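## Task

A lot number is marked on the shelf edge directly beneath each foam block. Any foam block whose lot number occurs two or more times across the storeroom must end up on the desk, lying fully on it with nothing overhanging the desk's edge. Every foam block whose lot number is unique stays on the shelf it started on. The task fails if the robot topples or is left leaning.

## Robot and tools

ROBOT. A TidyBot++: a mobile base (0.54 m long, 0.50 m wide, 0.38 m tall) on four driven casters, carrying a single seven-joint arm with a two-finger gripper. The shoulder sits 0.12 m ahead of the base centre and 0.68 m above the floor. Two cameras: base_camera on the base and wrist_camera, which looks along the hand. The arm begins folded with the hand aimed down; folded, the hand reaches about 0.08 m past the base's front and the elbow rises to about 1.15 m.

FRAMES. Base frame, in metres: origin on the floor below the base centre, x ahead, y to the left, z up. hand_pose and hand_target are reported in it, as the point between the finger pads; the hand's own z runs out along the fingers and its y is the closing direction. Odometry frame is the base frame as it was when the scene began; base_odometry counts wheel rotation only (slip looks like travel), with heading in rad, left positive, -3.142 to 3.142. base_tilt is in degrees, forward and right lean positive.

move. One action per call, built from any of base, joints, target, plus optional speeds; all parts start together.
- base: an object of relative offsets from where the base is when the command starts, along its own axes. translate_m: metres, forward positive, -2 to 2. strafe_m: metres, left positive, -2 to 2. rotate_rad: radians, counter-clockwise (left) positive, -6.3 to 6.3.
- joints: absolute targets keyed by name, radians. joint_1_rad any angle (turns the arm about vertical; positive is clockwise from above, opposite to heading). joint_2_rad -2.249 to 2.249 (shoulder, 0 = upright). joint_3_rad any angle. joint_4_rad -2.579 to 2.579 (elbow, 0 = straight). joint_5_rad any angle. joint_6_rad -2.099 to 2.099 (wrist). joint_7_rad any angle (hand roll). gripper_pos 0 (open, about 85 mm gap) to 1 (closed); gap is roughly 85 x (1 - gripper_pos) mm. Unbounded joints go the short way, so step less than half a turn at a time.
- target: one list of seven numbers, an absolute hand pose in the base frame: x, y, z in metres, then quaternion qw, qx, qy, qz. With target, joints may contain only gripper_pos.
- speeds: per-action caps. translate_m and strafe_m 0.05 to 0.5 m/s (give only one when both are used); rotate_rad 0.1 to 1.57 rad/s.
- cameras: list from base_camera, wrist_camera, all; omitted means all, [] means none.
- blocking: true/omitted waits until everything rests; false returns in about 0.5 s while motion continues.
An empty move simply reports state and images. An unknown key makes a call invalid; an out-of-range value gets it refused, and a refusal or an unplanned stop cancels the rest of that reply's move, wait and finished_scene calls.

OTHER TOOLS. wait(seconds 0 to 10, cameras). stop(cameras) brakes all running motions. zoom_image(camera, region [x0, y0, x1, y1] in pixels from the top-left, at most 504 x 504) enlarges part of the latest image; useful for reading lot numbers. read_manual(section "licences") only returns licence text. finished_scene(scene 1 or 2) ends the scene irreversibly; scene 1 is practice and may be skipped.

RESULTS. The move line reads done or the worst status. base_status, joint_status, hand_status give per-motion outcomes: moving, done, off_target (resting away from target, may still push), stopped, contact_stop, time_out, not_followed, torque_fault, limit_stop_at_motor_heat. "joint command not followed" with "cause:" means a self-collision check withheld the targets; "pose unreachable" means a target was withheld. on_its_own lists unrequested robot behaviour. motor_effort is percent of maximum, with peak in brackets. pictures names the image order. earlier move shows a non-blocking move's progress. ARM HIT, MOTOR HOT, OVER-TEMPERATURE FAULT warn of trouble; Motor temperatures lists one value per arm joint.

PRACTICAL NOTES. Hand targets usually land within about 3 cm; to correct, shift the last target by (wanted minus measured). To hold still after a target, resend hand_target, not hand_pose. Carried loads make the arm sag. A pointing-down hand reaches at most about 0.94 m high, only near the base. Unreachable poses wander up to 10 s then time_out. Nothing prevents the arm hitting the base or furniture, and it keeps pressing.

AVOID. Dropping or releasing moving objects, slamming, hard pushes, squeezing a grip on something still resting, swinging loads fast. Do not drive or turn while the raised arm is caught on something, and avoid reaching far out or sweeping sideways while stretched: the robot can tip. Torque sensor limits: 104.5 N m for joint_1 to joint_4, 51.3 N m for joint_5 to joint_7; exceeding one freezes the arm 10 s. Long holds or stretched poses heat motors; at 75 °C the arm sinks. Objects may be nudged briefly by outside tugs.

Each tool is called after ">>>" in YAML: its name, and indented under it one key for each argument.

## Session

>>> move:
  cameras: ["wrist_camera", "base_camera"]

Scene clock: 0.00 s.
Motor temperatures (°C): [38 35 30 37 40 37 42]
base_odometry: x=+0.000 y=+0.000 heading=+0.000
base_tilt: forward=-0.4 right=+0.6
base_status: not commanded
joint_positions: joint_1_rad=-0.038 joint_2_rad=-0.374 joint_3_rad=+3.113 joint_4_rad=-2.523 joint_5_rad=-0.004 joint_6_rad=-0.911 joint_7_rad=+1.592 gripper_pos=+0.000
joint_status: not commanded
motor_effort: joint_1_rad=-1 joint_2_rad=-1 joint_3_rad=+1 joint_4_rad=+15 joint_5_rad=+1 joint_6_rad=+1 joint_7_rad=+0
hand_pose: x=+0.2532 y=+0.0103 z=+0.5912 quat_wxyz=(+0.003, +0.998, +0.042, +0.041) (m; base frame)
hand_target: x=+0.2524 y=+0.0102 z=+0.5907 quat_wxyz=(+0.003, +0.998, +0.042, +0.040) (m; base frame)
hand_status: not commanded
pictures: base_camera, wrist_camera
Images, in order (width x height): base_camera 644x364, wrist_camera 644x476.

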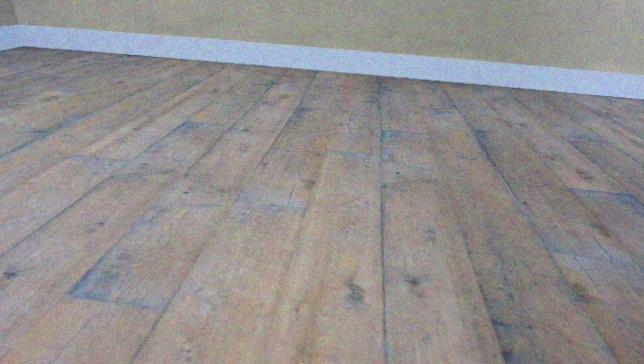

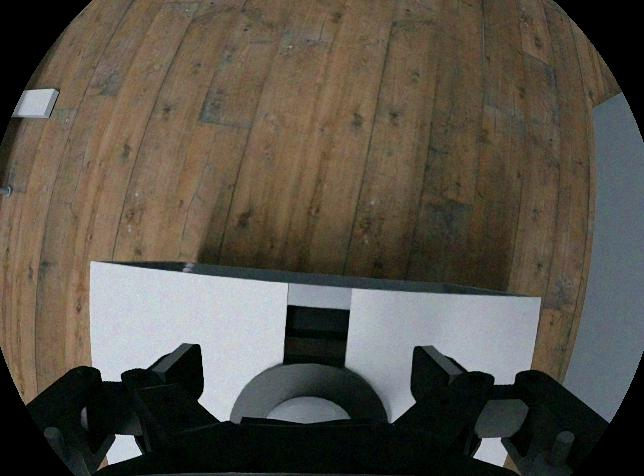

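>>> move:
  joints: {"joint_1_rad": 0.0, "joint_2_rad": -0.8, "joint_3_rad": 3.14, "joint_4_rad": -1.95, "joint_5_rad": -0.04, "joint_6_rad": -0.5, "joint_7_rad": 1.53}
  cameras: ["wrist_camera"]

>>> move:
  joints: {"joint_1_rad": 1.2}
  cameras: ["wrist_camera"]

Scene clock: 2.80 s.
Motor temperatures (°C): [38 35 30 37 40 37 42]
move: done
base_odometry: x=+0.000 y=+0.000 heading=+0.000
base_tilt: forward=-0.4 right=+0.6
base_status: not commanded
joint_positions: joint_1_rad=-0.020 joint_2_rad=-0.788 joint_3_rad=+3.124 joint_4_rad=-1.960 joint_5_rad=-0.004 joint_6_rad=-0.560 joint_7_rad=+1.573 gripper_pos=+0.000
joint_status: all done
motor_effort: joint_1_rad=+0(2) joint_2_rad=+5(7) joint_3_rad=+1(2) joint_4_rad=+21(22) joint_5_rad=+1(2) joint_6_rad=+8(9) joint_7_rad=+0(1)
hand_pose: x=+0.4172 y=+0.0166 z=+1.0501 quat_wxyz=(-0.007, +0.762, +0.017, +0.648) (m; base frame)
hand_target: x=+0.4143 y=+0.0081 z=+1.0788 quat_wxyz=(-0.033, +0.734, -0.021, +0.678) (m; base frame)
hand_status: not commanded
pictures: wrist_camera
Images, in order (width x height): wrist_camera 644x476.

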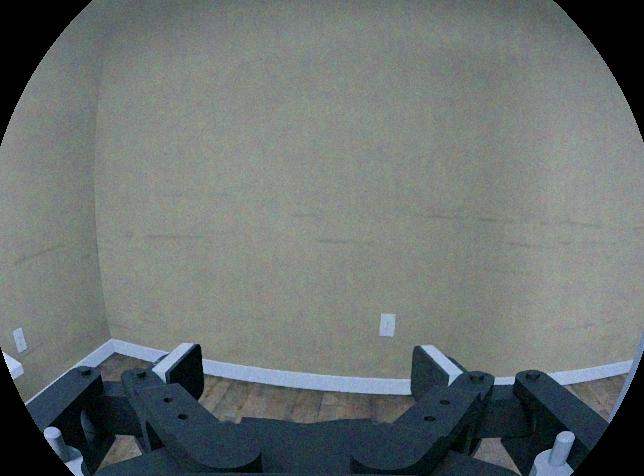

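Scene clock: 5.27 s.
Motor temperatures (°C): [38 35 30 37 40 37 42]
move: done
base_odometry: x=+0.000 y=+0.000 heading=+0.000
base_tilt: forward=-0.4 right=+0.6
base_status: not commanded
joint_positions: joint_1_rad=+1.181 joint_2_rad=-0.788 joint_3_rad=+3.125 joint_4_rad=-1.960 joint_5_rad=-0.004 joint_6_rad=-0.556 joint_7_rad=+1.573 gripper_pos=+0.000
joint_status: all done
motor_effort: joint_1_rad=+0(2) joint_2_rad=+5(6) joint_3_rad=+1(2) joint_4_rad=+21(22) joint_5_rad=+1(1) joint_6_rad=+8(9) joint_7_rad=+0(1)
hand_pose: x=+0.2414 y=-0.2727 z=+1.0515 quat_wxyz=(+0.361, +0.636, -0.417, +0.540) (m; base frame)
hand_target: x=+0.2336 y=-0.2723 z=+1.0788 quat_wxyz=(+0.356, +0.594, -0.432, +0.578) (m; base frame)
hand_status: not commanded
pictures: wrist_camera
Images, in order (width x height): wrist_camera 644x476.

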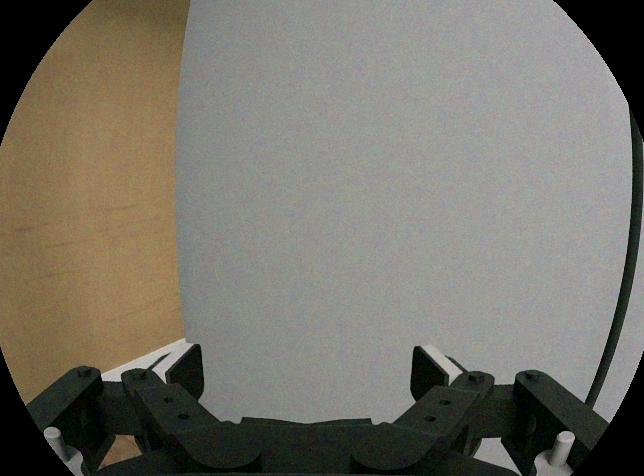

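>>> move:
  joints: {"joint_1_rad": -1.0}
  cameras: ["wrist_camera"]

>>> move:
  joints: {"joint_1_rad": -2.2}
  cameras: ["wrist_camera"]

>>> move:
  joints: {"joint_1_rad": -3.3}
  cameras: ["wrist_camera"]

Scene clock: 8.73 s.
Motor temperatures (°C): [38 35 30 37 40 37 42]
move: done
base_odometry: x=+0.000 y=+0.000 heading=+0.000
base_tilt: forward=-0.4 right=+0.6
base_status: not commanded
joint_positions: joint_1_rad=-0.981 joint_2_rad=-0.788 joint_3_rad=+3.126 joint_4_rad=-1.960 joint_5_rad=-0.004 joint_6_rad=-0.555 joint_7_rad=+1.573 gripper_pos=+0.000
joint_status: all done
motor_effort: joint_1_rad=+0(2) joint_2_rad=+6(6) joint_3_rad=+1(2) joint_4_rad=+22(22) joint_5_rad=+1(1) joint_6_rad=+8(10) joint_7_rad=+0(1)
hand_pose: x=+0.2771 y=+0.2537 z=+1.0517 quat_wxyz=(-0.307, +0.667, +0.365, +0.572) (m; base frame)
hand_target: x=+0.2718 y=+0.2529 z=+1.0788 quat_wxyz=(-0.354, +0.654, +0.334, +0.579) (m; base frame)
hand_status: not commanded
pictures: wrist_camera
Images, in order (width x height): wrist_camera 644x476.

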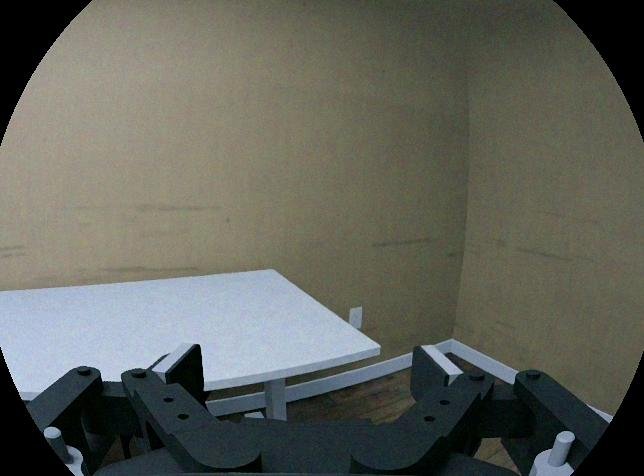

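Scene clock: 11.20 s.
Motor temperatures (°C): [38 35 30 37 40 37 42]
move: done
base_odometry: x=+0.000 y=+0.000 heading=+0.000
base_tilt: forward=-0.3 right=+0.6
base_status: not commanded
joint_positions: joint_1_rad=-2.181 joint_2_rad=-0.788 joint_3_rad=+3.126 joint_4_rad=-1.960 joint_5_rad=-0.004 joint_6_rad=-0.555 joint_7_rad=+1.573 gripper_pos=+0.000
joint_status: all done
motor_effort: joint_1_rad=+0(2) joint_2_rad=+5(6) joint_3_rad=+1(2) joint_4_rad=+22(22) joint_5_rad=+1(1) joint_6_rad=+8(9) joint_7_rad=+0(1)
hand_pose: x=-0.0601 y=+0.2393 z=+1.0517 quat_wxyz=(-0.577, +0.344, +0.678, +0.299) (m; base frame)
hand_target: x=-0.0614 y=+0.2340 z=+1.0788 quat_wxyz=(-0.619, +0.351, +0.645, +0.278) (m; base frame)
hand_status: not commanded
pictures: wrist_camera
Images, in order (width x height): wrist_camera 644x476.

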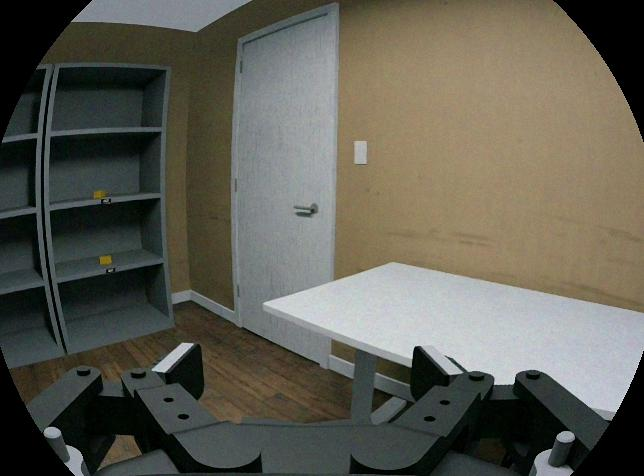

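Scene clock: 13.57 s.
Motor temperatures (°C): [38 35 30 37 40 37 42]
move: done
base_odometry: x=+0.000 y=+0.000 heading=+0.000
base_tilt: forward=-0.3 right=+0.6
base_status: not commanded
joint_positions: joint_1_rad=-3.281 joint_2_rad=-0.788 joint_3_rad=+3.126 joint_4_rad=-1.960 joint_5_rad=-0.004 joint_6_rad=-0.555 joint_7_rad=+1.573 gripper_pos=+0.000
joint_status: all done
motor_effort: joint_1_rad=-1(2) joint_2_rad=+5(6) joint_3_rad=+1(2) joint_4_rad=+22(22) joint_5_rad=+1(1) joint_6_rad=+8(9) joint_7_rad=+0(1)
hand_pose: x=-0.1755 y=-0.0511 z=+1.0518 quat_wxyz=(-0.648, -0.061, +0.758, -0.046) (m; base frame)
hand_target: x=-0.1714 y=-0.0546 z=+1.0788 quat_wxyz=(-0.673, -0.038, +0.733, -0.086) (m; base frame)
hand_status: not commanded
pictures: wrist_camera
Images, in order (width x height): wrist_camera 644x476.

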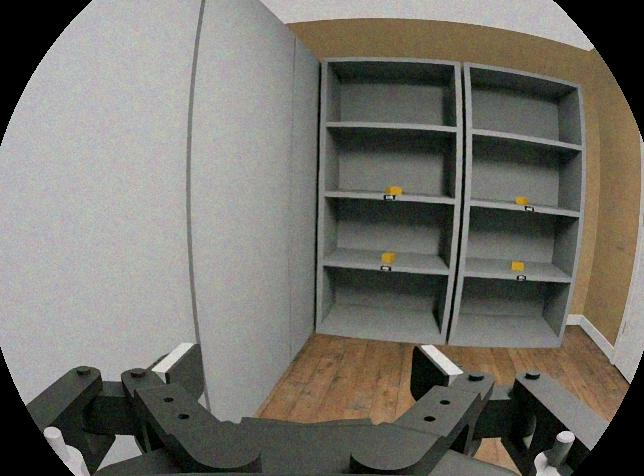

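>>> zoom_image:
  camera: "wrist_camera"
  region: [360, 170, 440, 290]

>>> zoom_image:
  camera: "wrist_camera"
  region: [490, 180, 570, 300]

Scaled by 4.200.

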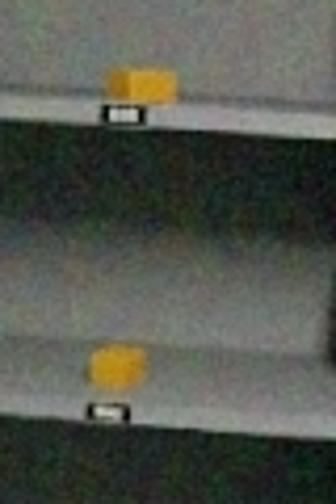

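Scaled by 4.200.

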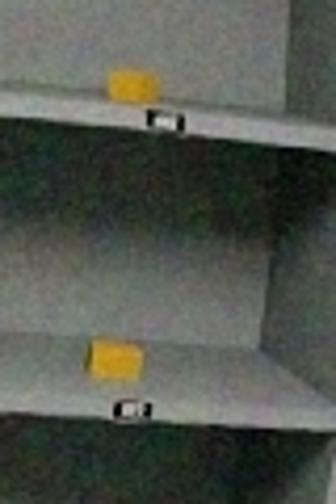

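>>> move:
  base: {"translate_m": -1.244, "strafe_m": 0.469, "rotate_rad": 2.99}
  joints: {"joint_1_rad": -0.2, "joint_6_rad": -0.75}
  cameras: ["wrist_camera", "base_camera"]

Scene clock: 24.33 s.
Motor temperatures (°C): [37 35 30 37 40 37 42]
move: done
base_odometry: x=-1.244 y=+0.469 heading=+2.991
base_tilt: forward=-0.3 right=+0.6
base_status: done
joint_positions: joint_1_rad=-0.219 joint_2_rad=-0.791 joint_3_rad=+3.129 joint_4_rad=-1.960 joint_5_rad=-0.004 joint_6_rad=-0.702 joint_7_rad=+1.573 gripper_pos=+0.000
joint_status: all done
motor_effort: joint_1_rad=+0(2) joint_2_rad=+6(9) joint_3_rad=+1(2) joint_4_rad=+21(22) joint_5_rad=+1(1) joint_6_rad=+8(10) joint_7_rad=+0(1)
hand_pose: x=+0.3978 y=+0.0698 z=+1.0084 quat_wxyz=(-0.065, +0.799, +0.094, +0.590) (m; base frame)
hand_target: x=+0.3909 y=+0.0659 z=+1.0029 quat_wxyz=(-0.089, +0.811, +0.061, +0.575) (m; base frame)
hand_status: not commanded
pictures: base_camera, wrist_camera
Images, in order (width x height): base_camera 644x364, wrist_camera 644x476.

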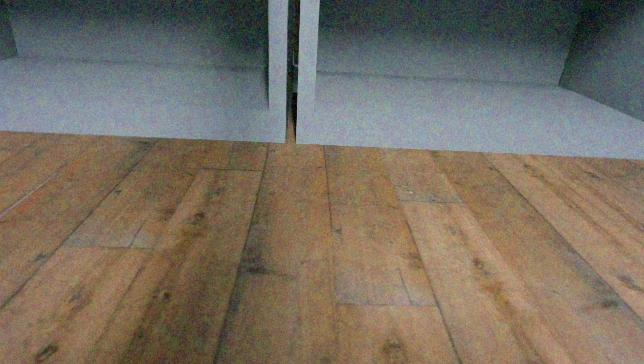

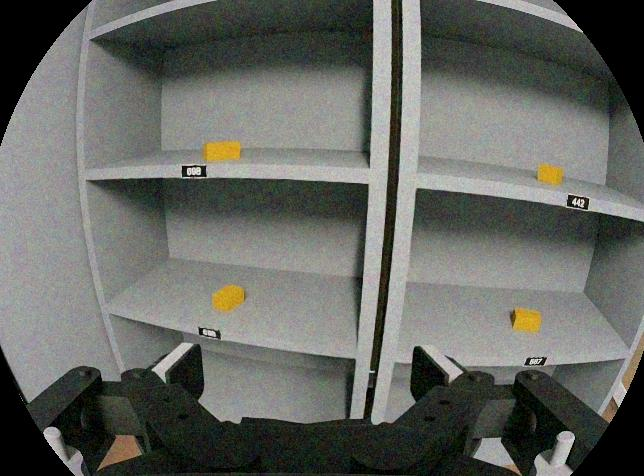

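>>> zoom_image:
  camera: "wrist_camera"
  region: [170, 130, 270, 200]

>>> zoom_image:
  camera: "wrist_camera"
  region: [180, 280, 260, 345]

>>> zoom_image:
  camera: "wrist_camera"
  region: [520, 155, 600, 220]

>>> zoom_image:
  camera: "wrist_camera"
  region: [495, 300, 565, 375]

Scaled by 5.040.

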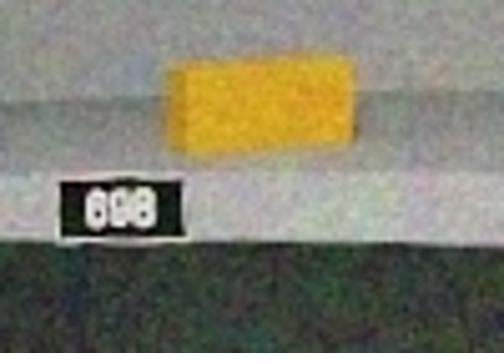

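Scaled by 6.300.

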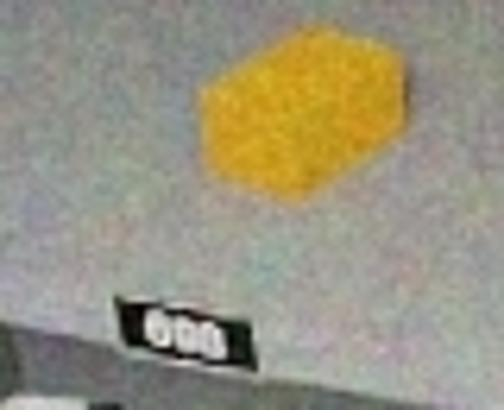

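Scaled by 6.300.

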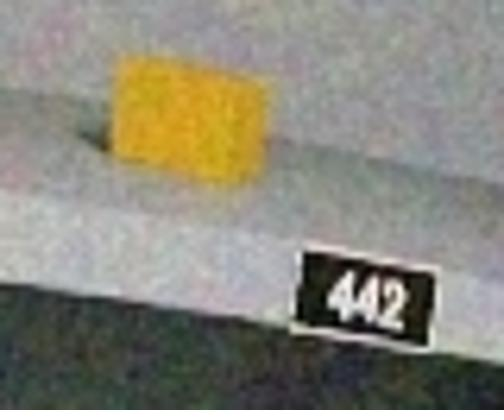

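Scaled by 6.720.

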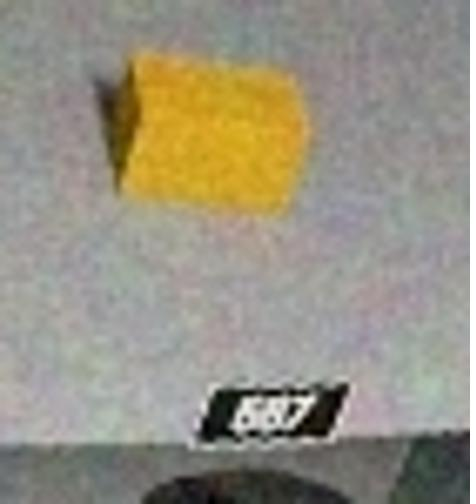

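>>> move:
  base: {"translate_m": 0.15, "strafe_m": 0.45, "rotate_rad": 0.028}
  joints: {"joint_1_rad": 0.0, "joint_6_rad": -0.96}
  cameras: ["wrist_camera", "base_camera"]

Scene clock: 28.27 s.
Motor temperatures (°C): [37 35 30 37 40 37 42]
move: done
base_odometry: x=-1.460 y=+0.046 heading=+3.018
base_tilt: forward=-0.4 right=+0.6
base_status: done
joint_positions: joint_1_rad=-0.017 joint_2_rad=-0.792 joint_3_rad=+3.132 joint_4_rad=-1.960 joint_5_rad=-0.004 joint_6_rad=-0.911 joint_7_rad=+1.573 gripper_pos=+0.000
joint_status: all done
motor_effort: joint_1_rad=-1(1) joint_2_rad=+6(9) joint_3_rad=+1(3) joint_4_rad=+21(22) joint_5_rad=+1(2) joint_6_rad=+7(10) joint_7_rad=+0(1)
hand_pose: x=+0.3804 y=+0.0104 z=+0.9490 quat_wxyz=(-0.005, +0.862, +0.012, +0.507) (m; base frame)
hand_target: x=+0.3711 y=+0.0121 z=+0.9437 quat_wxyz=(-0.030, +0.870, -0.019, +0.493) (m; base frame)
hand_status: not commanded
pictures: base_camera, wrist_camera
Images, in order (width x height): base_camera 644x364, wrist_camera 644x476.

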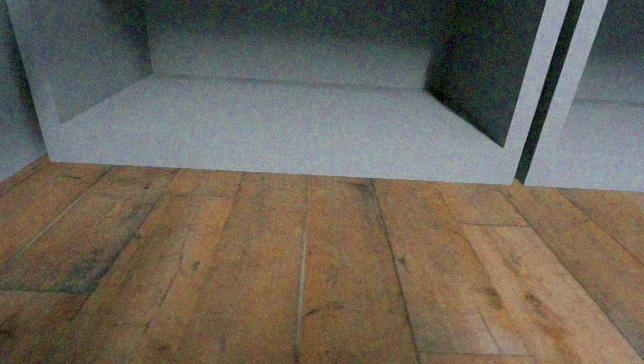

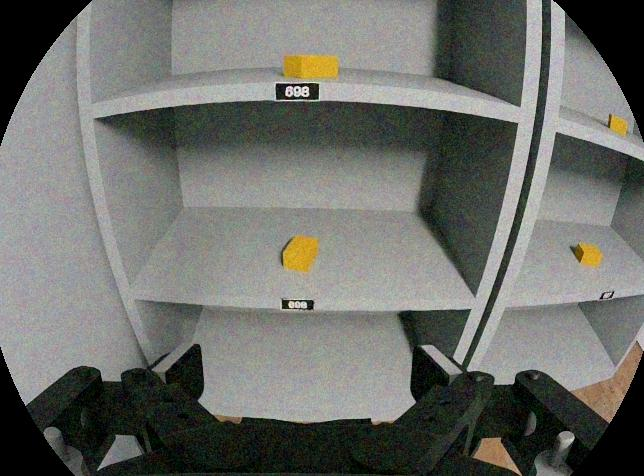

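>>> zoom_image:
  camera: "wrist_camera"
  region: [265, 40, 345, 110]

>>> zoom_image:
  camera: "wrist_camera"
  region: [265, 225, 345, 315]

>>> zoom_image:
  camera: "wrist_camera"
  region: [560, 235, 630, 305]

Scaled by 6.300.

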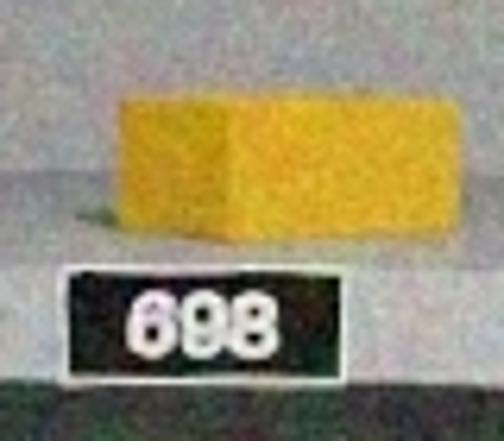

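Scaled by 5.600.

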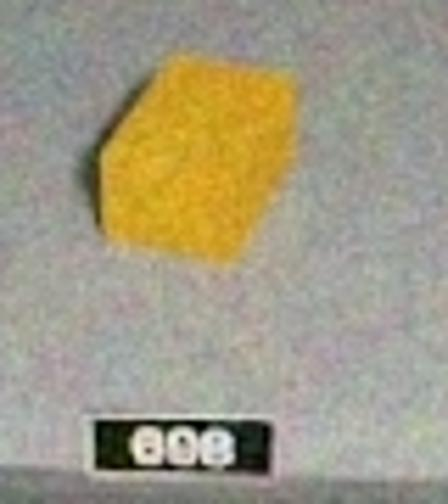

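Scaled by 7.200.

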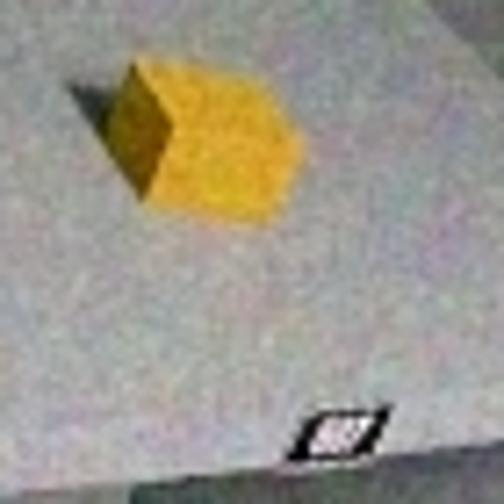

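>>> move:
  base: {"translate_m": 0.02, "strafe_m": 0.195, "rotate_rad": 0.012}
  joints: {"joint_1_rad": 0.24, "joint_2_rad": 0.475, "joint_4_rad": -2.076, "joint_6_rad": 0.4725}
  cameras: ["wrist_camera", "base_camera"]

Scene clock: 34.53 s.
Motor temperatures (°C): [37 35 30 37 40 37 42]
move: done
base_odometry: x=-1.504 y=-0.145 heading=+3.030
base_tilt: forward=-0.3 right=+0.6
base_status: done
joint_positions: joint_1_rad=+0.221 joint_2_rad=+0.452 joint_3_rad=+3.134 joint_4_rad=-2.047 joint_5_rad=-0.004 joint_6_rad=+0.415 joint_7_rad=+1.573 gripper_pos=+0.000
joint_status: all done
motor_effort: joint_1_rad=-1(2) joint_2_rad=-30(32) joint_3_rad=+0(3) joint_4_rad=+15(22) joint_5_rad=+1(1) joint_6_rad=+8(9) joint_7_rad=-1(1)
hand_pose: x=+0.7480 y=-0.1359 z=+0.6562 quat_wxyz=(+0.053, +0.858, -0.095, +0.502) (m; base frame)
hand_target: x=+0.7393 y=-0.1553 z=+0.6435 quat_wxyz=(+0.049, +0.851, -0.140, +0.504) (m; base frame)
hand_status: not commanded
pictures: base_camera, wrist_camera
Images, in order (width x height): base_camera 644x364, wrist_camera 644x476.

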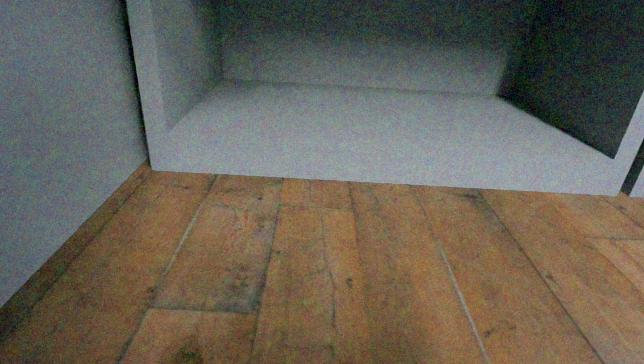

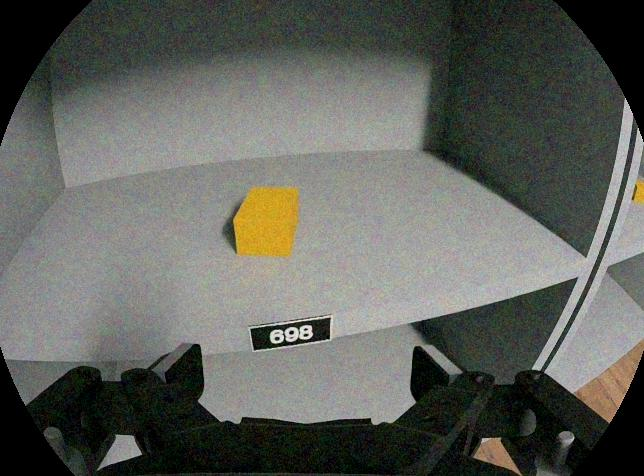

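>>> zoom_image:
  camera: "wrist_camera"
  region: [220, 175, 320, 265]

Scaled by 5.040.

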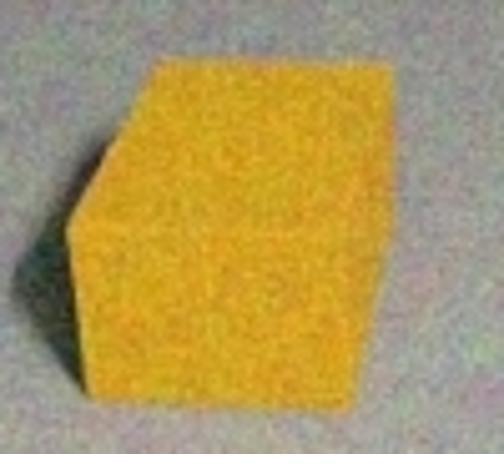

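>>> move:
  base: {"translate_m": 0.306, "strafe_m": -0.006}
  speeds: {"translate_m": 0.3}
  cameras: ["wrist_camera"]

Scene clock: 37.50 s.
Motor temperatures (°C): [37 35 30 37 40 37 42]
move: done
base_odometry: x=-1.808 y=-0.105 heading=+3.031
base_tilt: forward=-0.3 right=+0.6
base_status: done
joint_positions: joint_1_rad=+0.223 joint_2_rad=+0.453 joint_3_rad=+3.134 joint_4_rad=-2.052 joint_5_rad=-0.004 joint_6_rad=+0.420 joint_7_rad=+1.573 gripper_pos=+0.000
joint_status: not commanded
motor_effort: joint_1_rad=+0(2) joint_2_rad=-30(32) joint_3_rad=+0(1) joint_4_rad=+15(17) joint_5_rad=+1(1) joint_6_rad=+8(9) joint_7_rad=+0(0)
hand_pose: x=+0.7464 y=-0.1370 z=+0.6544 quat_wxyz=(+0.053, +0.858, -0.096, +0.501) (m; base frame)
hand_target: x=+0.7393 y=-0.1553 z=+0.6435 quat_wxyz=(+0.049, +0.851, -0.140, +0.504) (m; base frame)
hand_status: not commanded
pictures: wrist_camera
Images, in order (width x height): wrist_camera 644x476.

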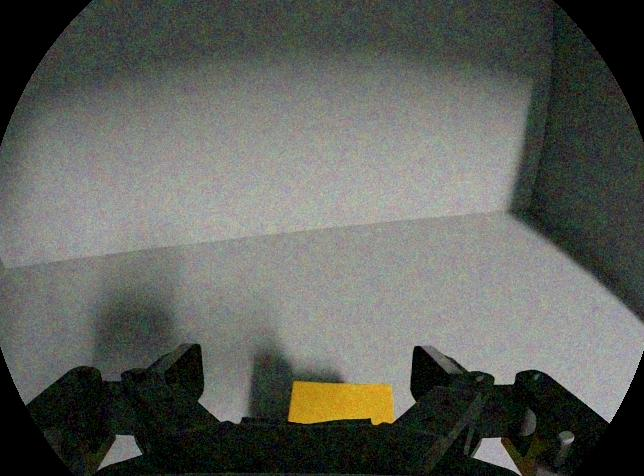

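>>> zoom_image:
  camera: "wrist_camera"
  region: [280, 370, 410, 430]

Scaled by 3.877.

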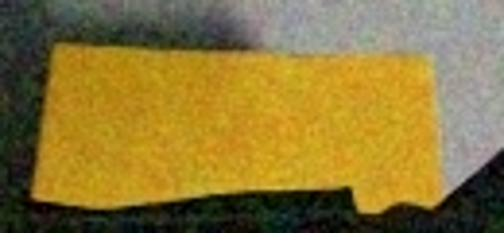

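>>> move:
  base: {"translate_m": -0.027, "strafe_m": 0.02}
  joints: {"joint_1_rad": 0.295}
  cameras: ["wrist_camera", "base_camera"]

>>> zoom_image:
  camera: "wrist_camera"
  region: [260, 370, 390, 430]

Scene clock: 41.43 s.
Motor temperatures (°C): [37 35 30 37 40 37 42]
move: done
base_odometry: x=-1.783 y=-0.128 heading=+3.031
base_tilt: forward=-0.3 right=+0.6
base_status: done
joint_positions: joint_1_rad=+0.281 joint_2_rad=+0.455 joint_3_rad=+3.134 joint_4_rad=-2.058 joint_5_rad=-0.004 joint_6_rad=+0.422 joint_7_rad=+1.573 gripper_pos=+0.000
joint_status: all done
motor_effort: joint_1_rad=-1(2) joint_2_rad=-29(33) joint_3_rad=+0(1) joint_4_rad=+14(16) joint_5_rad=+1(1) joint_6_rad=+8(9) joint_7_rad=+0(1)
hand_pose: x=+0.7351 y=-0.1725 z=+0.6507 quat_wxyz=(+0.067, +0.857, -0.121, +0.497) (m; base frame)
hand_target: x=+0.7298 y=-0.1891 z=+0.6435 quat_wxyz=(+0.062, +0.846, -0.163, +0.503) (m; base frame)
hand_status: not commanded
pictures: base_camera, wrist_camera
Images, in order (width x height): base_camera 644x364, wrist_camera 644x476.

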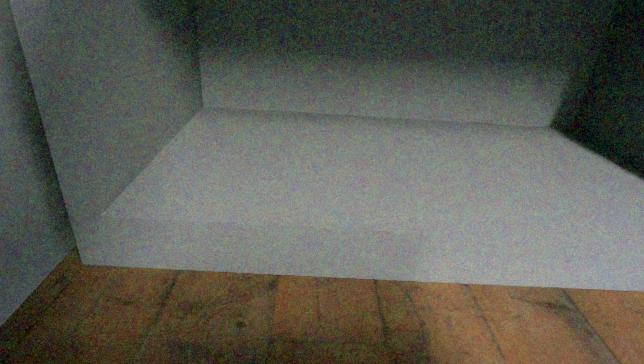

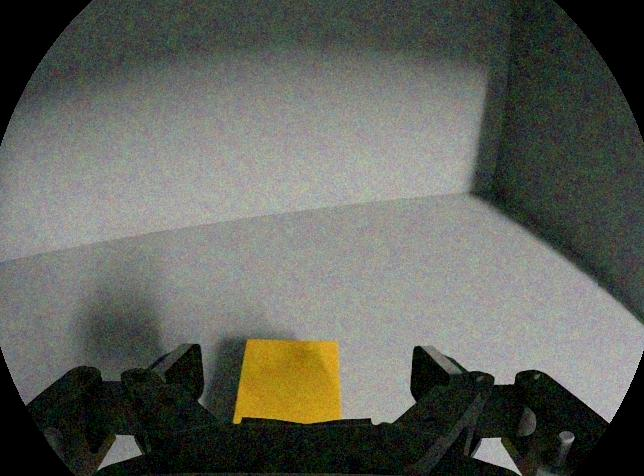

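Scaled by 3.877.

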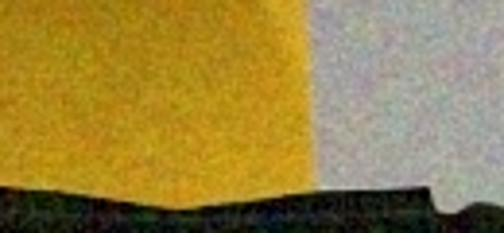

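>>> move:
  base: {"translate_m": 0.004, "strafe_m": 0.009}
  joints: {"joint_2_rad": 0.515, "joint_4_rad": -2.088, "joint_6_rad": 0.525}
  cameras: ["wrist_camera"]

Scene clock: 43.43 s.
Motor temperatures (°C): [37 35 30 37 40 37 42]
move: done
base_odometry: x=-1.788 y=-0.137 heading=+3.031
base_tilt: forward=-0.3 right=+0.6
base_status: done
joint_positions: joint_1_rad=+0.287 joint_2_rad=+0.491 joint_3_rad=+3.134 joint_4_rad=-2.061 joint_5_rad=-0.004 joint_6_rad=+0.475 joint_7_rad=+1.573 gripper_pos=+0.000
joint_status: all done
motor_effort: joint_1_rad=+0(3) joint_2_rad=-31(32) joint_3_rad=+0(2) joint_4_rad=+15(16) joint_5_rad=+1(1) joint_6_rad=+8(8) joint_7_rad=+0(0)
hand_pose: x=+0.7393 y=-0.1777 z=+0.6405 quat_wxyz=(+0.070, +0.853, -0.123, +0.503) (m; base frame)
hand_target: x=+0.7307 y=-0.1900 z=+0.6269 quat_wxyz=(+0.063, +0.846, -0.163, +0.503) (m; base frame)
hand_status: not commanded
pictures: wrist_camera
Images, in order (width x height): wrist_camera 644x476.

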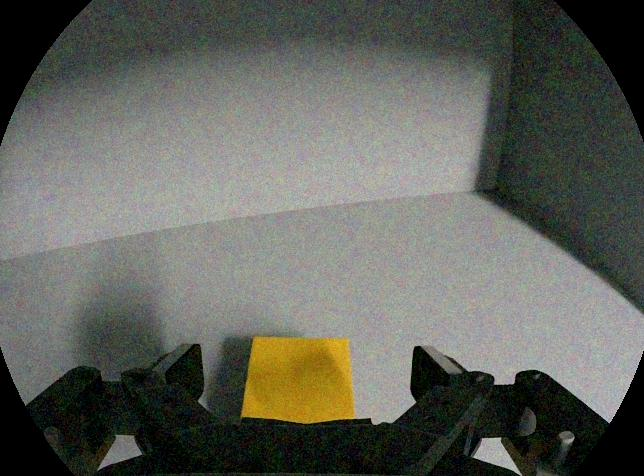

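>>> move:
  base: {"strafe_m": 0.003}
  joints: {"joint_2_rad": 0.59, "joint_4_rad": -2.116, "joint_6_rad": 0.62}
  cameras: ["wrist_camera"]

Scene clock: 44.77 s.
Motor temperatures (°C): [37 35 30 37 40 37 42]
move: done
base_odometry: x=-1.788 y=-0.140 heading=+3.031
base_tilt: forward=-0.3 right=+0.6
base_status: done
joint_positions: joint_1_rad=+0.287 joint_2_rad=+0.570 joint_3_rad=+3.134 joint_4_rad=-2.091 joint_5_rad=-0.004 joint_6_rad=+0.567 joint_7_rad=+1.573 gripper_pos=+0.000
joint_status: all done
motor_effort: joint_1_rad=+0(3) joint_2_rad=-32(34) joint_3_rad=+0(2) joint_4_rad=+13(14) joint_5_rad=+1(1) joint_6_rad=+8(8) joint_7_rad=+0(1)
hand_pose: x=+0.7360 y=-0.1773 z=+0.6018 quat_wxyz=(+0.069, +0.857, -0.124, +0.495) (m; base frame)
hand_target: x=+0.7275 y=-0.1901 z=+0.5930 quat_wxyz=(+0.065, +0.848, -0.164, +0.499) (m; base frame)
hand_status: not commanded
pictures: wrist_camera
Images, in order (width x height): wrist_camera 644x476.

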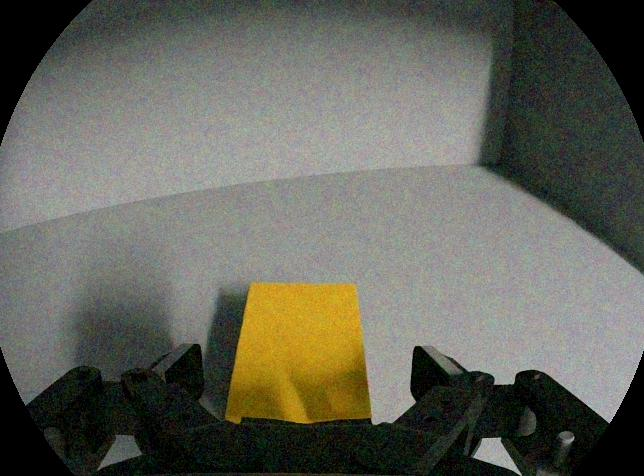

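>>> move:
  base: {"translate_m": 0.011, "strafe_m": 0.003}
  joints: {"joint_2_rad": 0.662, "joint_4_rad": -2.133, "joint_6_rad": 0.71}
  cameras: ["wrist_camera"]

Scene clock: 46.37 s.
Motor temperatures (°C): [37 35 30 37 40 37 42]
move: done
base_odometry: x=-1.799 y=-0.141 heading=+3.031
base_tilt: forward=-0.3 right=+0.6
base_status: done
joint_positions: joint_1_rad=+0.288 joint_2_rad=+0.641 joint_3_rad=+3.134 joint_4_rad=-2.109 joint_5_rad=-0.004 joint_6_rad=+0.658 joint_7_rad=+1.573 gripper_pos=+0.000
joint_status: all done
motor_effort: joint_1_rad=+0(2) joint_2_rad=-32(35) joint_3_rad=+0(1) joint_4_rad=+11(14) joint_5_rad=+1(1) joint_6_rad=+8(9) joint_7_rad=+0(1)
hand_pose: x=+0.7356 y=-0.1775 z=+0.5738 quat_wxyz=(+0.069, +0.856, -0.124, +0.496) (m; base frame)
hand_target: x=+0.7261 y=-0.1906 z=+0.5649 quat_wxyz=(+0.067, +0.848, -0.163, +0.500) (m; base frame)
hand_status: not commanded
pictures: wrist_camera
Images, in order (width x height): wrist_camera 644x476.

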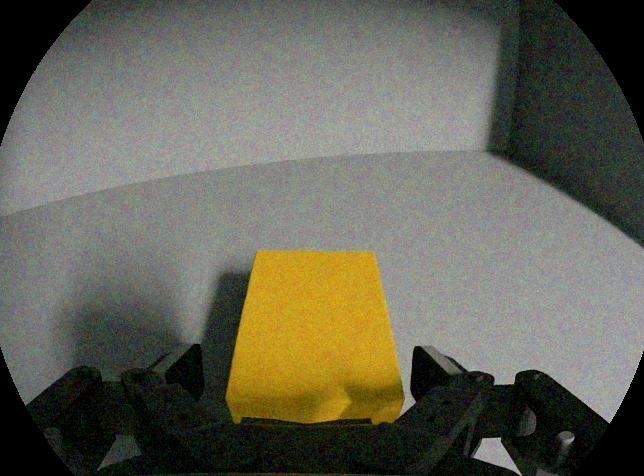

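>>> move:
  joints: {"gripper_pos": 0.42}
  cameras: ["wrist_camera"]

Scene clock: 47.37 s.
Motor temperatures (°C): [37 35 30 37 40 37 42]
move: done
base_odometry: x=-1.799 y=-0.141 heading=+3.031
base_tilt: forward=-0.3 right=+0.6
base_status: not commanded
joint_positions: joint_1_rad=+0.288 joint_2_rad=+0.641 joint_3_rad=+3.134 joint_4_rad=-2.109 joint_5_rad=-0.004 joint_6_rad=+0.661 joint_7_rad=+1.573 gripper_pos=+0.398
joint_status: all done
motor_effort: joint_1_rad=-1(1) joint_2_rad=-31(33) joint_3_rad=-1(1) joint_4_rad=+11(12) joint_5_rad=+1(1) joint_6_rad=+8(8) joint_7_rad=+0(0)
hand_pose: x=+0.7360 y=-0.1777 z=+0.5746 quat_wxyz=(+0.070, +0.856, -0.124, +0.498) (m; base frame)
hand_target: x=+0.7261 y=-0.1906 z=+0.5649 quat_wxyz=(+0.067, +0.848, -0.163, +0.500) (m; base frame)
hand_status: not commanded
pictures: wrist_camera
Images, in order (width x height): wrist_camera 644x476.

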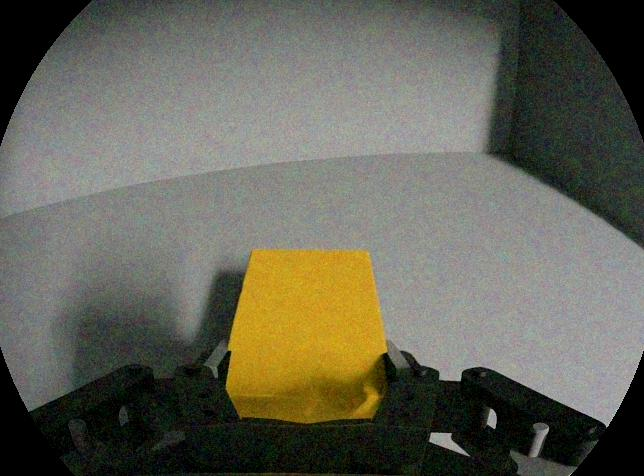

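>>> move:
  joints: {"joint_2_rad": 0.455, "joint_4_rad": -2.036, "joint_6_rad": 0.385, "gripper_pos": 0.47}
  cameras: ["wrist_camera"]

Scene clock: 49.23 s.
Motor temperatures (°C): [37 35 30 37 40 37 42]
move: off_target
base_odometry: x=-1.799 y=-0.141 heading=+3.031
base_tilt: forward=-0.3 right=+0.6
base_status: not commanded
joint_positions: joint_1_rad=+0.288 joint_2_rad=+0.445 joint_3_rad=+3.134 joint_4_rad=-2.048 joint_5_rad=-0.004 joint_6_rad=+0.434 joint_7_rad=+1.573 gripper_pos=+0.398
joint_status: gripper_pos off_target (ended at +0.398, target +0.470); the others done
motor_effort: joint_1_rad=+0(1) joint_2_rad=-30(35) joint_3_rad=+0(1) joint_4_rad=+15(16) joint_5_rad=+1(1) joint_6_rad=+8(9) joint_7_rad=+0(1)
hand_pose: x=+0.7399 y=-0.1784 z=+0.6650 quat_wxyz=(+0.071, +0.848, -0.122, +0.510) (m; base frame)
hand_target: x=+0.7335 y=-0.1892 z=+0.6508 quat_wxyz=(+0.059, +0.853, -0.164, +0.491) (m; base frame)
hand_status: not commanded
pictures: wrist_camera
Images, in order (width x height): wrist_camera 644x476.

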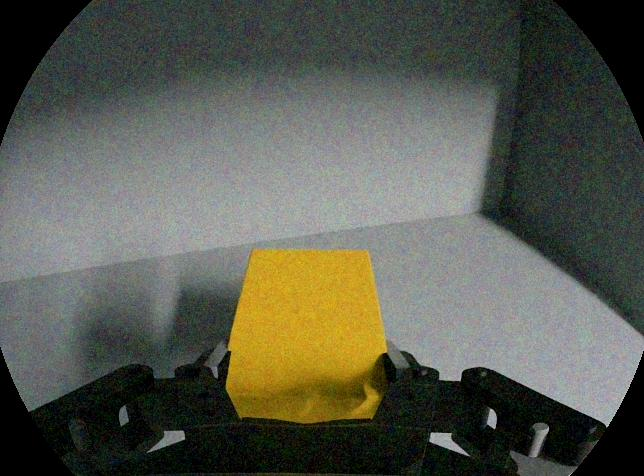

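>>> move:
  base: {"translate_m": -0.3}
  joints: {"gripper_pos": 0.52}
  cameras: []

>>> move:
  base: {"translate_m": -0.975, "strafe_m": -0.72, "rotate_rad": -0.038}
  joints: {"joint_1_rad": 1.57, "joint_2_rad": -0.6, "joint_4_rad": -1.9, "joint_6_rad": -0.33}
  cameras: ["wrist_camera", "base_camera"]

Scene clock: 52.03 s.
Motor temperatures (°C): [37 35 30 37 40 37 42]
move: off_target
base_odometry: x=-1.501 y=-0.175 heading=+3.031
base_tilt: forward=-0.3 right=+0.6
base_status: done
joint_positions: joint_1_rad=+0.288 joint_2_rad=+0.445 joint_3_rad=+3.134 joint_4_rad=-2.046 joint_5_rad=-0.004 joint_6_rad=+0.428 joint_7_rad=+1.573 gripper_pos=+0.398
joint_status: gripper_pos off_target (ended at +0.398, target +0.520)
motor_effort: joint_1_rad=+0(2) joint_2_rad=-31(35) joint_3_rad=+0(1) joint_4_rad=+15(17) joint_5_rad=+1(1) joint_6_rad=+8(9) joint_7_rad=+0(1)
hand_pose: x=+0.7396 y=-0.1784 z=+0.6645 quat_wxyz=(+0.071, +0.849, -0.122, +0.509) (m; base frame)
hand_target: x=+0.7335 y=-0.1892 z=+0.6508 quat_wxyz=(+0.059, +0.853, -0.164, +0.491) (m; base frame)
hand_status: not commanded
pictures: none
No camera images: "cameras" was empty.

Scene clock: 55.50 s.
Motor temperatures (°C): [37 35 30 37 40 37 42]
move: done
base_odometry: x=-0.452 y=+0.433 heading=+2.993
base_tilt: forward=-0.3 right=+0.6
base_status: done
joint_positions: joint_1_rad=+1.552 joint_2_rad=-0.587 joint_3_rad=+3.142 joint_4_rad=-1.915 joint_5_rad=-0.004 joint_6_rad=-0.283 joint_7_rad=+1.573 gripper_pos=+0.398
joint_status: all done
motor_effort: joint_1_rad=+0(5) joint_2_rad=-1(34) joint_3_rad=+1(4) joint_4_rad=+22(23) joint_5_rad=+1(1) joint_6_rad=+8(10) joint_7_rad=+0(1)
hand_pose: x=+0.1276 y=-0.3829 z=+1.0953 quat_wxyz=(+0.484, +0.514, -0.506, +0.495) (m; base frame)
hand_target: x=+0.1255 y=-0.3760 z=+1.0948 quat_wxyz=(+0.462, +0.498, -0.531, +0.507) (m; base frame)
hand_status: not commanded
pictures: base_camera, wrist_camera
Images, in order (width x height): base_camera 644x364, wrist_camera 644x476.

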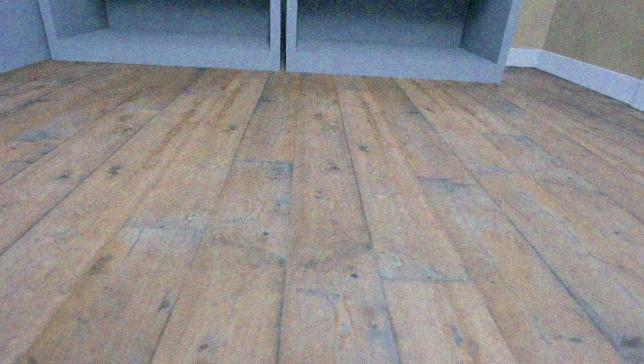

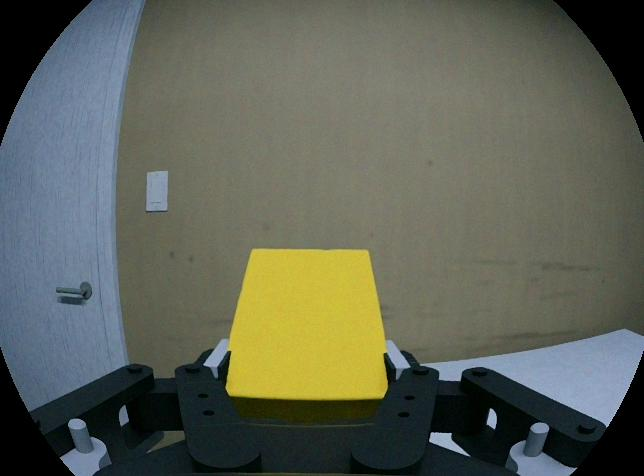

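>>> move:
  joints: {"joint_1_rad": 1.57, "joint_2_rad": 0.2075, "joint_4_rad": -1.836, "joint_6_rad": 0.018}
  cameras: ["wrist_camera"]

>>> move:
  joints: {"joint_2_rad": 0.2513, "joint_4_rad": -1.9466, "joint_6_rad": 0.1319}
  cameras: ["wrist_camera"]

Scene clock: 58.07 s.
Motor temperatures (°C): [37 35 30 37 40 37 42]
move: done
base_odometry: x=-0.452 y=+0.433 heading=+2.993
base_tilt: forward=-0.4 right=+0.6
base_status: not commanded
joint_positions: joint_1_rad=+1.552 joint_2_rad=+0.188 joint_3_rad=+3.142 joint_4_rad=-1.853 joint_5_rad=-0.004 joint_6_rad=-0.041 joint_7_rad=+1.573 gripper_pos=+0.398
joint_status: all done
motor_effort: joint_1_rad=+0(2) joint_2_rad=-26(29) joint_3_rad=+0(1) joint_4_rad=+21(23) joint_5_rad=+1(1) joint_6_rad=+8(10) joint_7_rad=+0(1)
hand_pose: x=+0.1320 y=-0.6304 z=+0.8003 quat_wxyz=(+0.354, +0.615, -0.605, +0.361) (m; base frame)
hand_target: x=+0.1216 y=-0.6462 z=+0.8137 quat_wxyz=(+0.359, +0.576, -0.623, +0.390) (m; base frame)
hand_status: not commanded
pictures: wrist_camera
Images, in order (width x height): wrist_camera 644x476.

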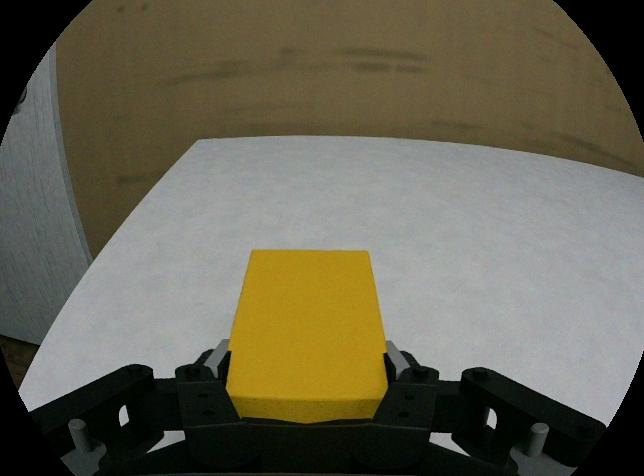

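Scene clock: 59.33 s.
Motor temperatures (°C): [37 35 30 37 40 37 42]
move: done
base_odometry: x=-0.452 y=+0.433 heading=+2.993
base_tilt: forward=-0.4 right=+0.6
base_status: not commanded
joint_positions: joint_1_rad=+1.552 joint_2_rad=+0.231 joint_3_rad=+3.142 joint_4_rad=-1.925 joint_5_rad=-0.004 joint_6_rad=+0.075 joint_7_rad=+1.573 gripper_pos=+0.398
joint_status: all done
motor_effort: joint_1_rad=+0(1) joint_2_rad=-27(28) joint_3_rad=+0(0) joint_4_rad=+20(21) joint_5_rad=+1(1) joint_6_rad=+8(9) joint_7_rad=+0(1)
hand_pose: x=+0.1318 y=-0.6299 z=+0.7654 quat_wxyz=(+0.354, +0.615, -0.605, +0.361) (m; base frame)
hand_target: x=+0.1202 y=-0.6331 z=+0.7570 quat_wxyz=(+0.348, +0.582, -0.632, +0.375) (m; base frame)
hand_status: not commanded
pictures: wrist_camera
Images, in order (width x height): wrist_camera 644x476.

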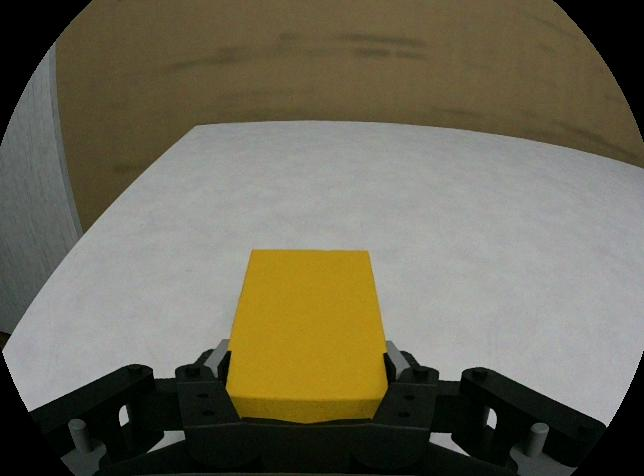

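>>> move:
  joints: {"joint_2_rad": 0.2624, "joint_4_rad": -1.9605, "joint_6_rad": 0.1519}
  cameras: []

>>> move:
  joints: {"joint_2_rad": 0.2685, "joint_4_rad": -1.968, "joint_6_rad": 0.1655}
  cameras: ["wrist_camera"]

Scene clock: 60.03 s.
Motor temperatures (°C): [37 35 30 37 40 37 42]
move: done
base_odometry: x=-0.452 y=+0.433 heading=+2.993
base_tilt: forward=-0.4 right=+0.6
base_status: not commanded
joint_positions: joint_1_rad=+1.552 joint_2_rad=+0.238 joint_3_rad=+3.142 joint_4_rad=-1.935 joint_5_rad=-0.004 joint_6_rad=+0.098 joint_7_rad=+1.573 gripper_pos=+0.398
joint_status: all done
motor_effort: joint_1_rad=+0(1) joint_2_rad=-27(28) joint_3_rad=+0(0) joint_4_rad=+19(20) joint_5_rad=+1(1) joint_6_rad=+8(9) joint_7_rad=+0(0)
hand_pose: x=+0.1318 y=-0.6307 z=+0.7626 quat_wxyz=(+0.356, +0.613, -0.604, +0.363) (m; base frame)
hand_target: x=+0.1199 y=-0.6321 z=+0.7481 quat_wxyz=(+0.347, +0.583, -0.633, +0.374) (m; base frame)
hand_status: not commanded
pictures: none
No camera images: "cameras" was empty.

Scene clock: 60.53 s.
Motor temperatures (°C): [37 35 30 37 40 37 42]
move: done
base_odometry: x=-0.452 y=+0.433 heading=+2.993
base_tilt: forward=-0.4 right=+0.6
base_status: not commanded
joint_positions: joint_1_rad=+1.552 joint_2_rad=+0.241 joint_3_rad=+3.142 joint_4_rad=-1.941 joint_5_rad=-0.004 joint_6_rad=+0.114 joint_7_rad=+1.573 gripper_pos=+0.398
joint_status: all done
motor_effort: joint_1_rad=+0(1) joint_2_rad=-27(28) joint_3_rad=+0(0) joint_4_rad=+18(20) joint_5_rad=+1(1) joint_6_rad=+7(9) joint_7_rad=+0(0)
hand_pose: x=+0.1318 y=-0.6315 z=+0.7618 quat_wxyz=(+0.358, +0.612, -0.603, +0.365) (m; base frame)
hand_target: x=+0.1197 y=-0.6320 z=+0.7440 quat_wxyz=(+0.347, +0.583, -0.633, +0.373) (m; base frame)
hand_status: not commanded
pictures: wrist_camera
Images, in order (width x height): wrist_camera 644x476.

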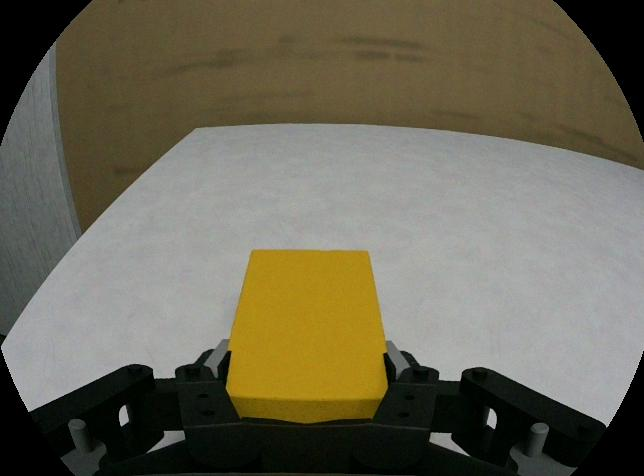

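>>> move:
  joints: {"joint_2_rad": 0.2575, "joint_4_rad": -1.9555, "joint_6_rad": 0.143, "gripper_pos": 0}
  cameras: []

>>> move:
  base: {"strafe_m": 0.2}
  speeds: {"strafe_m": 0.2}
  cameras: ["wrist_camera"]

Scene clock: 61.57 s.
Motor temperatures (°C): [37 35 30 37 40 37 42]
move: done
base_odometry: x=-0.452 y=+0.433 heading=+2.993
base_tilt: forward=-0.4 right=+0.6
base_status: not commanded
joint_positions: joint_1_rad=+1.552 joint_2_rad=+0.241 joint_3_rad=+3.142 joint_4_rad=-1.940 joint_5_rad=-0.004 joint_6_rad=+0.114 joint_7_rad=+1.573 gripper_pos=+0.000
joint_status: all done
motor_effort: joint_1_rad=+0(1) joint_2_rad=-26(28) joint_3_rad=+0(0) joint_4_rad=+19(19) joint_5_rad=+1(1) joint_6_rad=+8(8) joint_7_rad=+0(1)
hand_pose: x=+0.1318 y=-0.6315 z=+0.7619 quat_wxyz=(+0.358, +0.612, -0.603, +0.365) (m; base frame)
hand_target: x=+0.1200 y=-0.6322 z=+0.7514 quat_wxyz=(+0.347, +0.583, -0.632, +0.374) (m; base frame)
hand_status: not commanded
pictures: none
No camera images: "cameras" was empty.

Scene clock: 63.33 s.
Motor temperatures (°C): [37 35 30 37 40 37 42]
move: done
base_odometry: x=-0.482 y=+0.236 heading=+2.993
base_tilt: forward=-0.4 right=+0.6
base_status: done
joint_positions: joint_1_rad=+1.554 joint_2_rad=+0.243 joint_3_rad=+3.142 joint_4_rad=-1.940 joint_5_rad=-0.004 joint_6_rad=+0.114 joint_7_rad=+1.573 gripper_pos=+0.000
joint_status: not commanded
motor_effort: joint_1_rad=+0(1) joint_2_rad=-27(30) joint_3_rad=+0(1) joint_4_rad=+18(20) joint_5_rad=+1(1) joint_6_rad=+8(9) joint_7_rad=+0(1)
hand_pose: x=+0.1307 y=-0.6317 z=+0.7607 quat_wxyz=(+0.358, +0.612, -0.604, +0.365) (m; base frame)
hand_target: x=+0.1200 y=-0.6322 z=+0.7514 quat_wxyz=(+0.347, +0.583, -0.632, +0.374) (m; base frame)
hand_status: not commanded
pictures: wrist_camera
Images, in order (width x height): wrist_camera 644x476.

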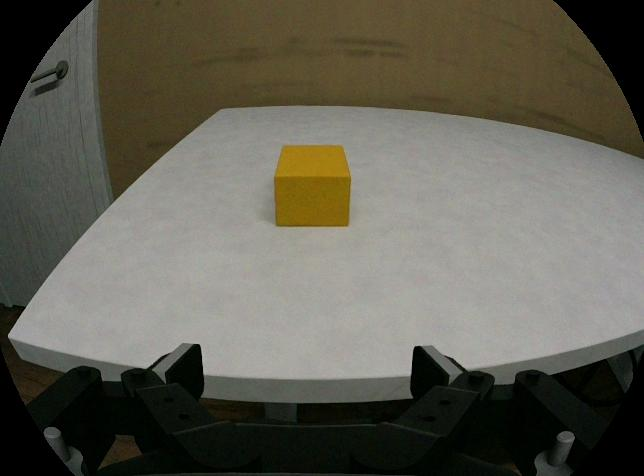

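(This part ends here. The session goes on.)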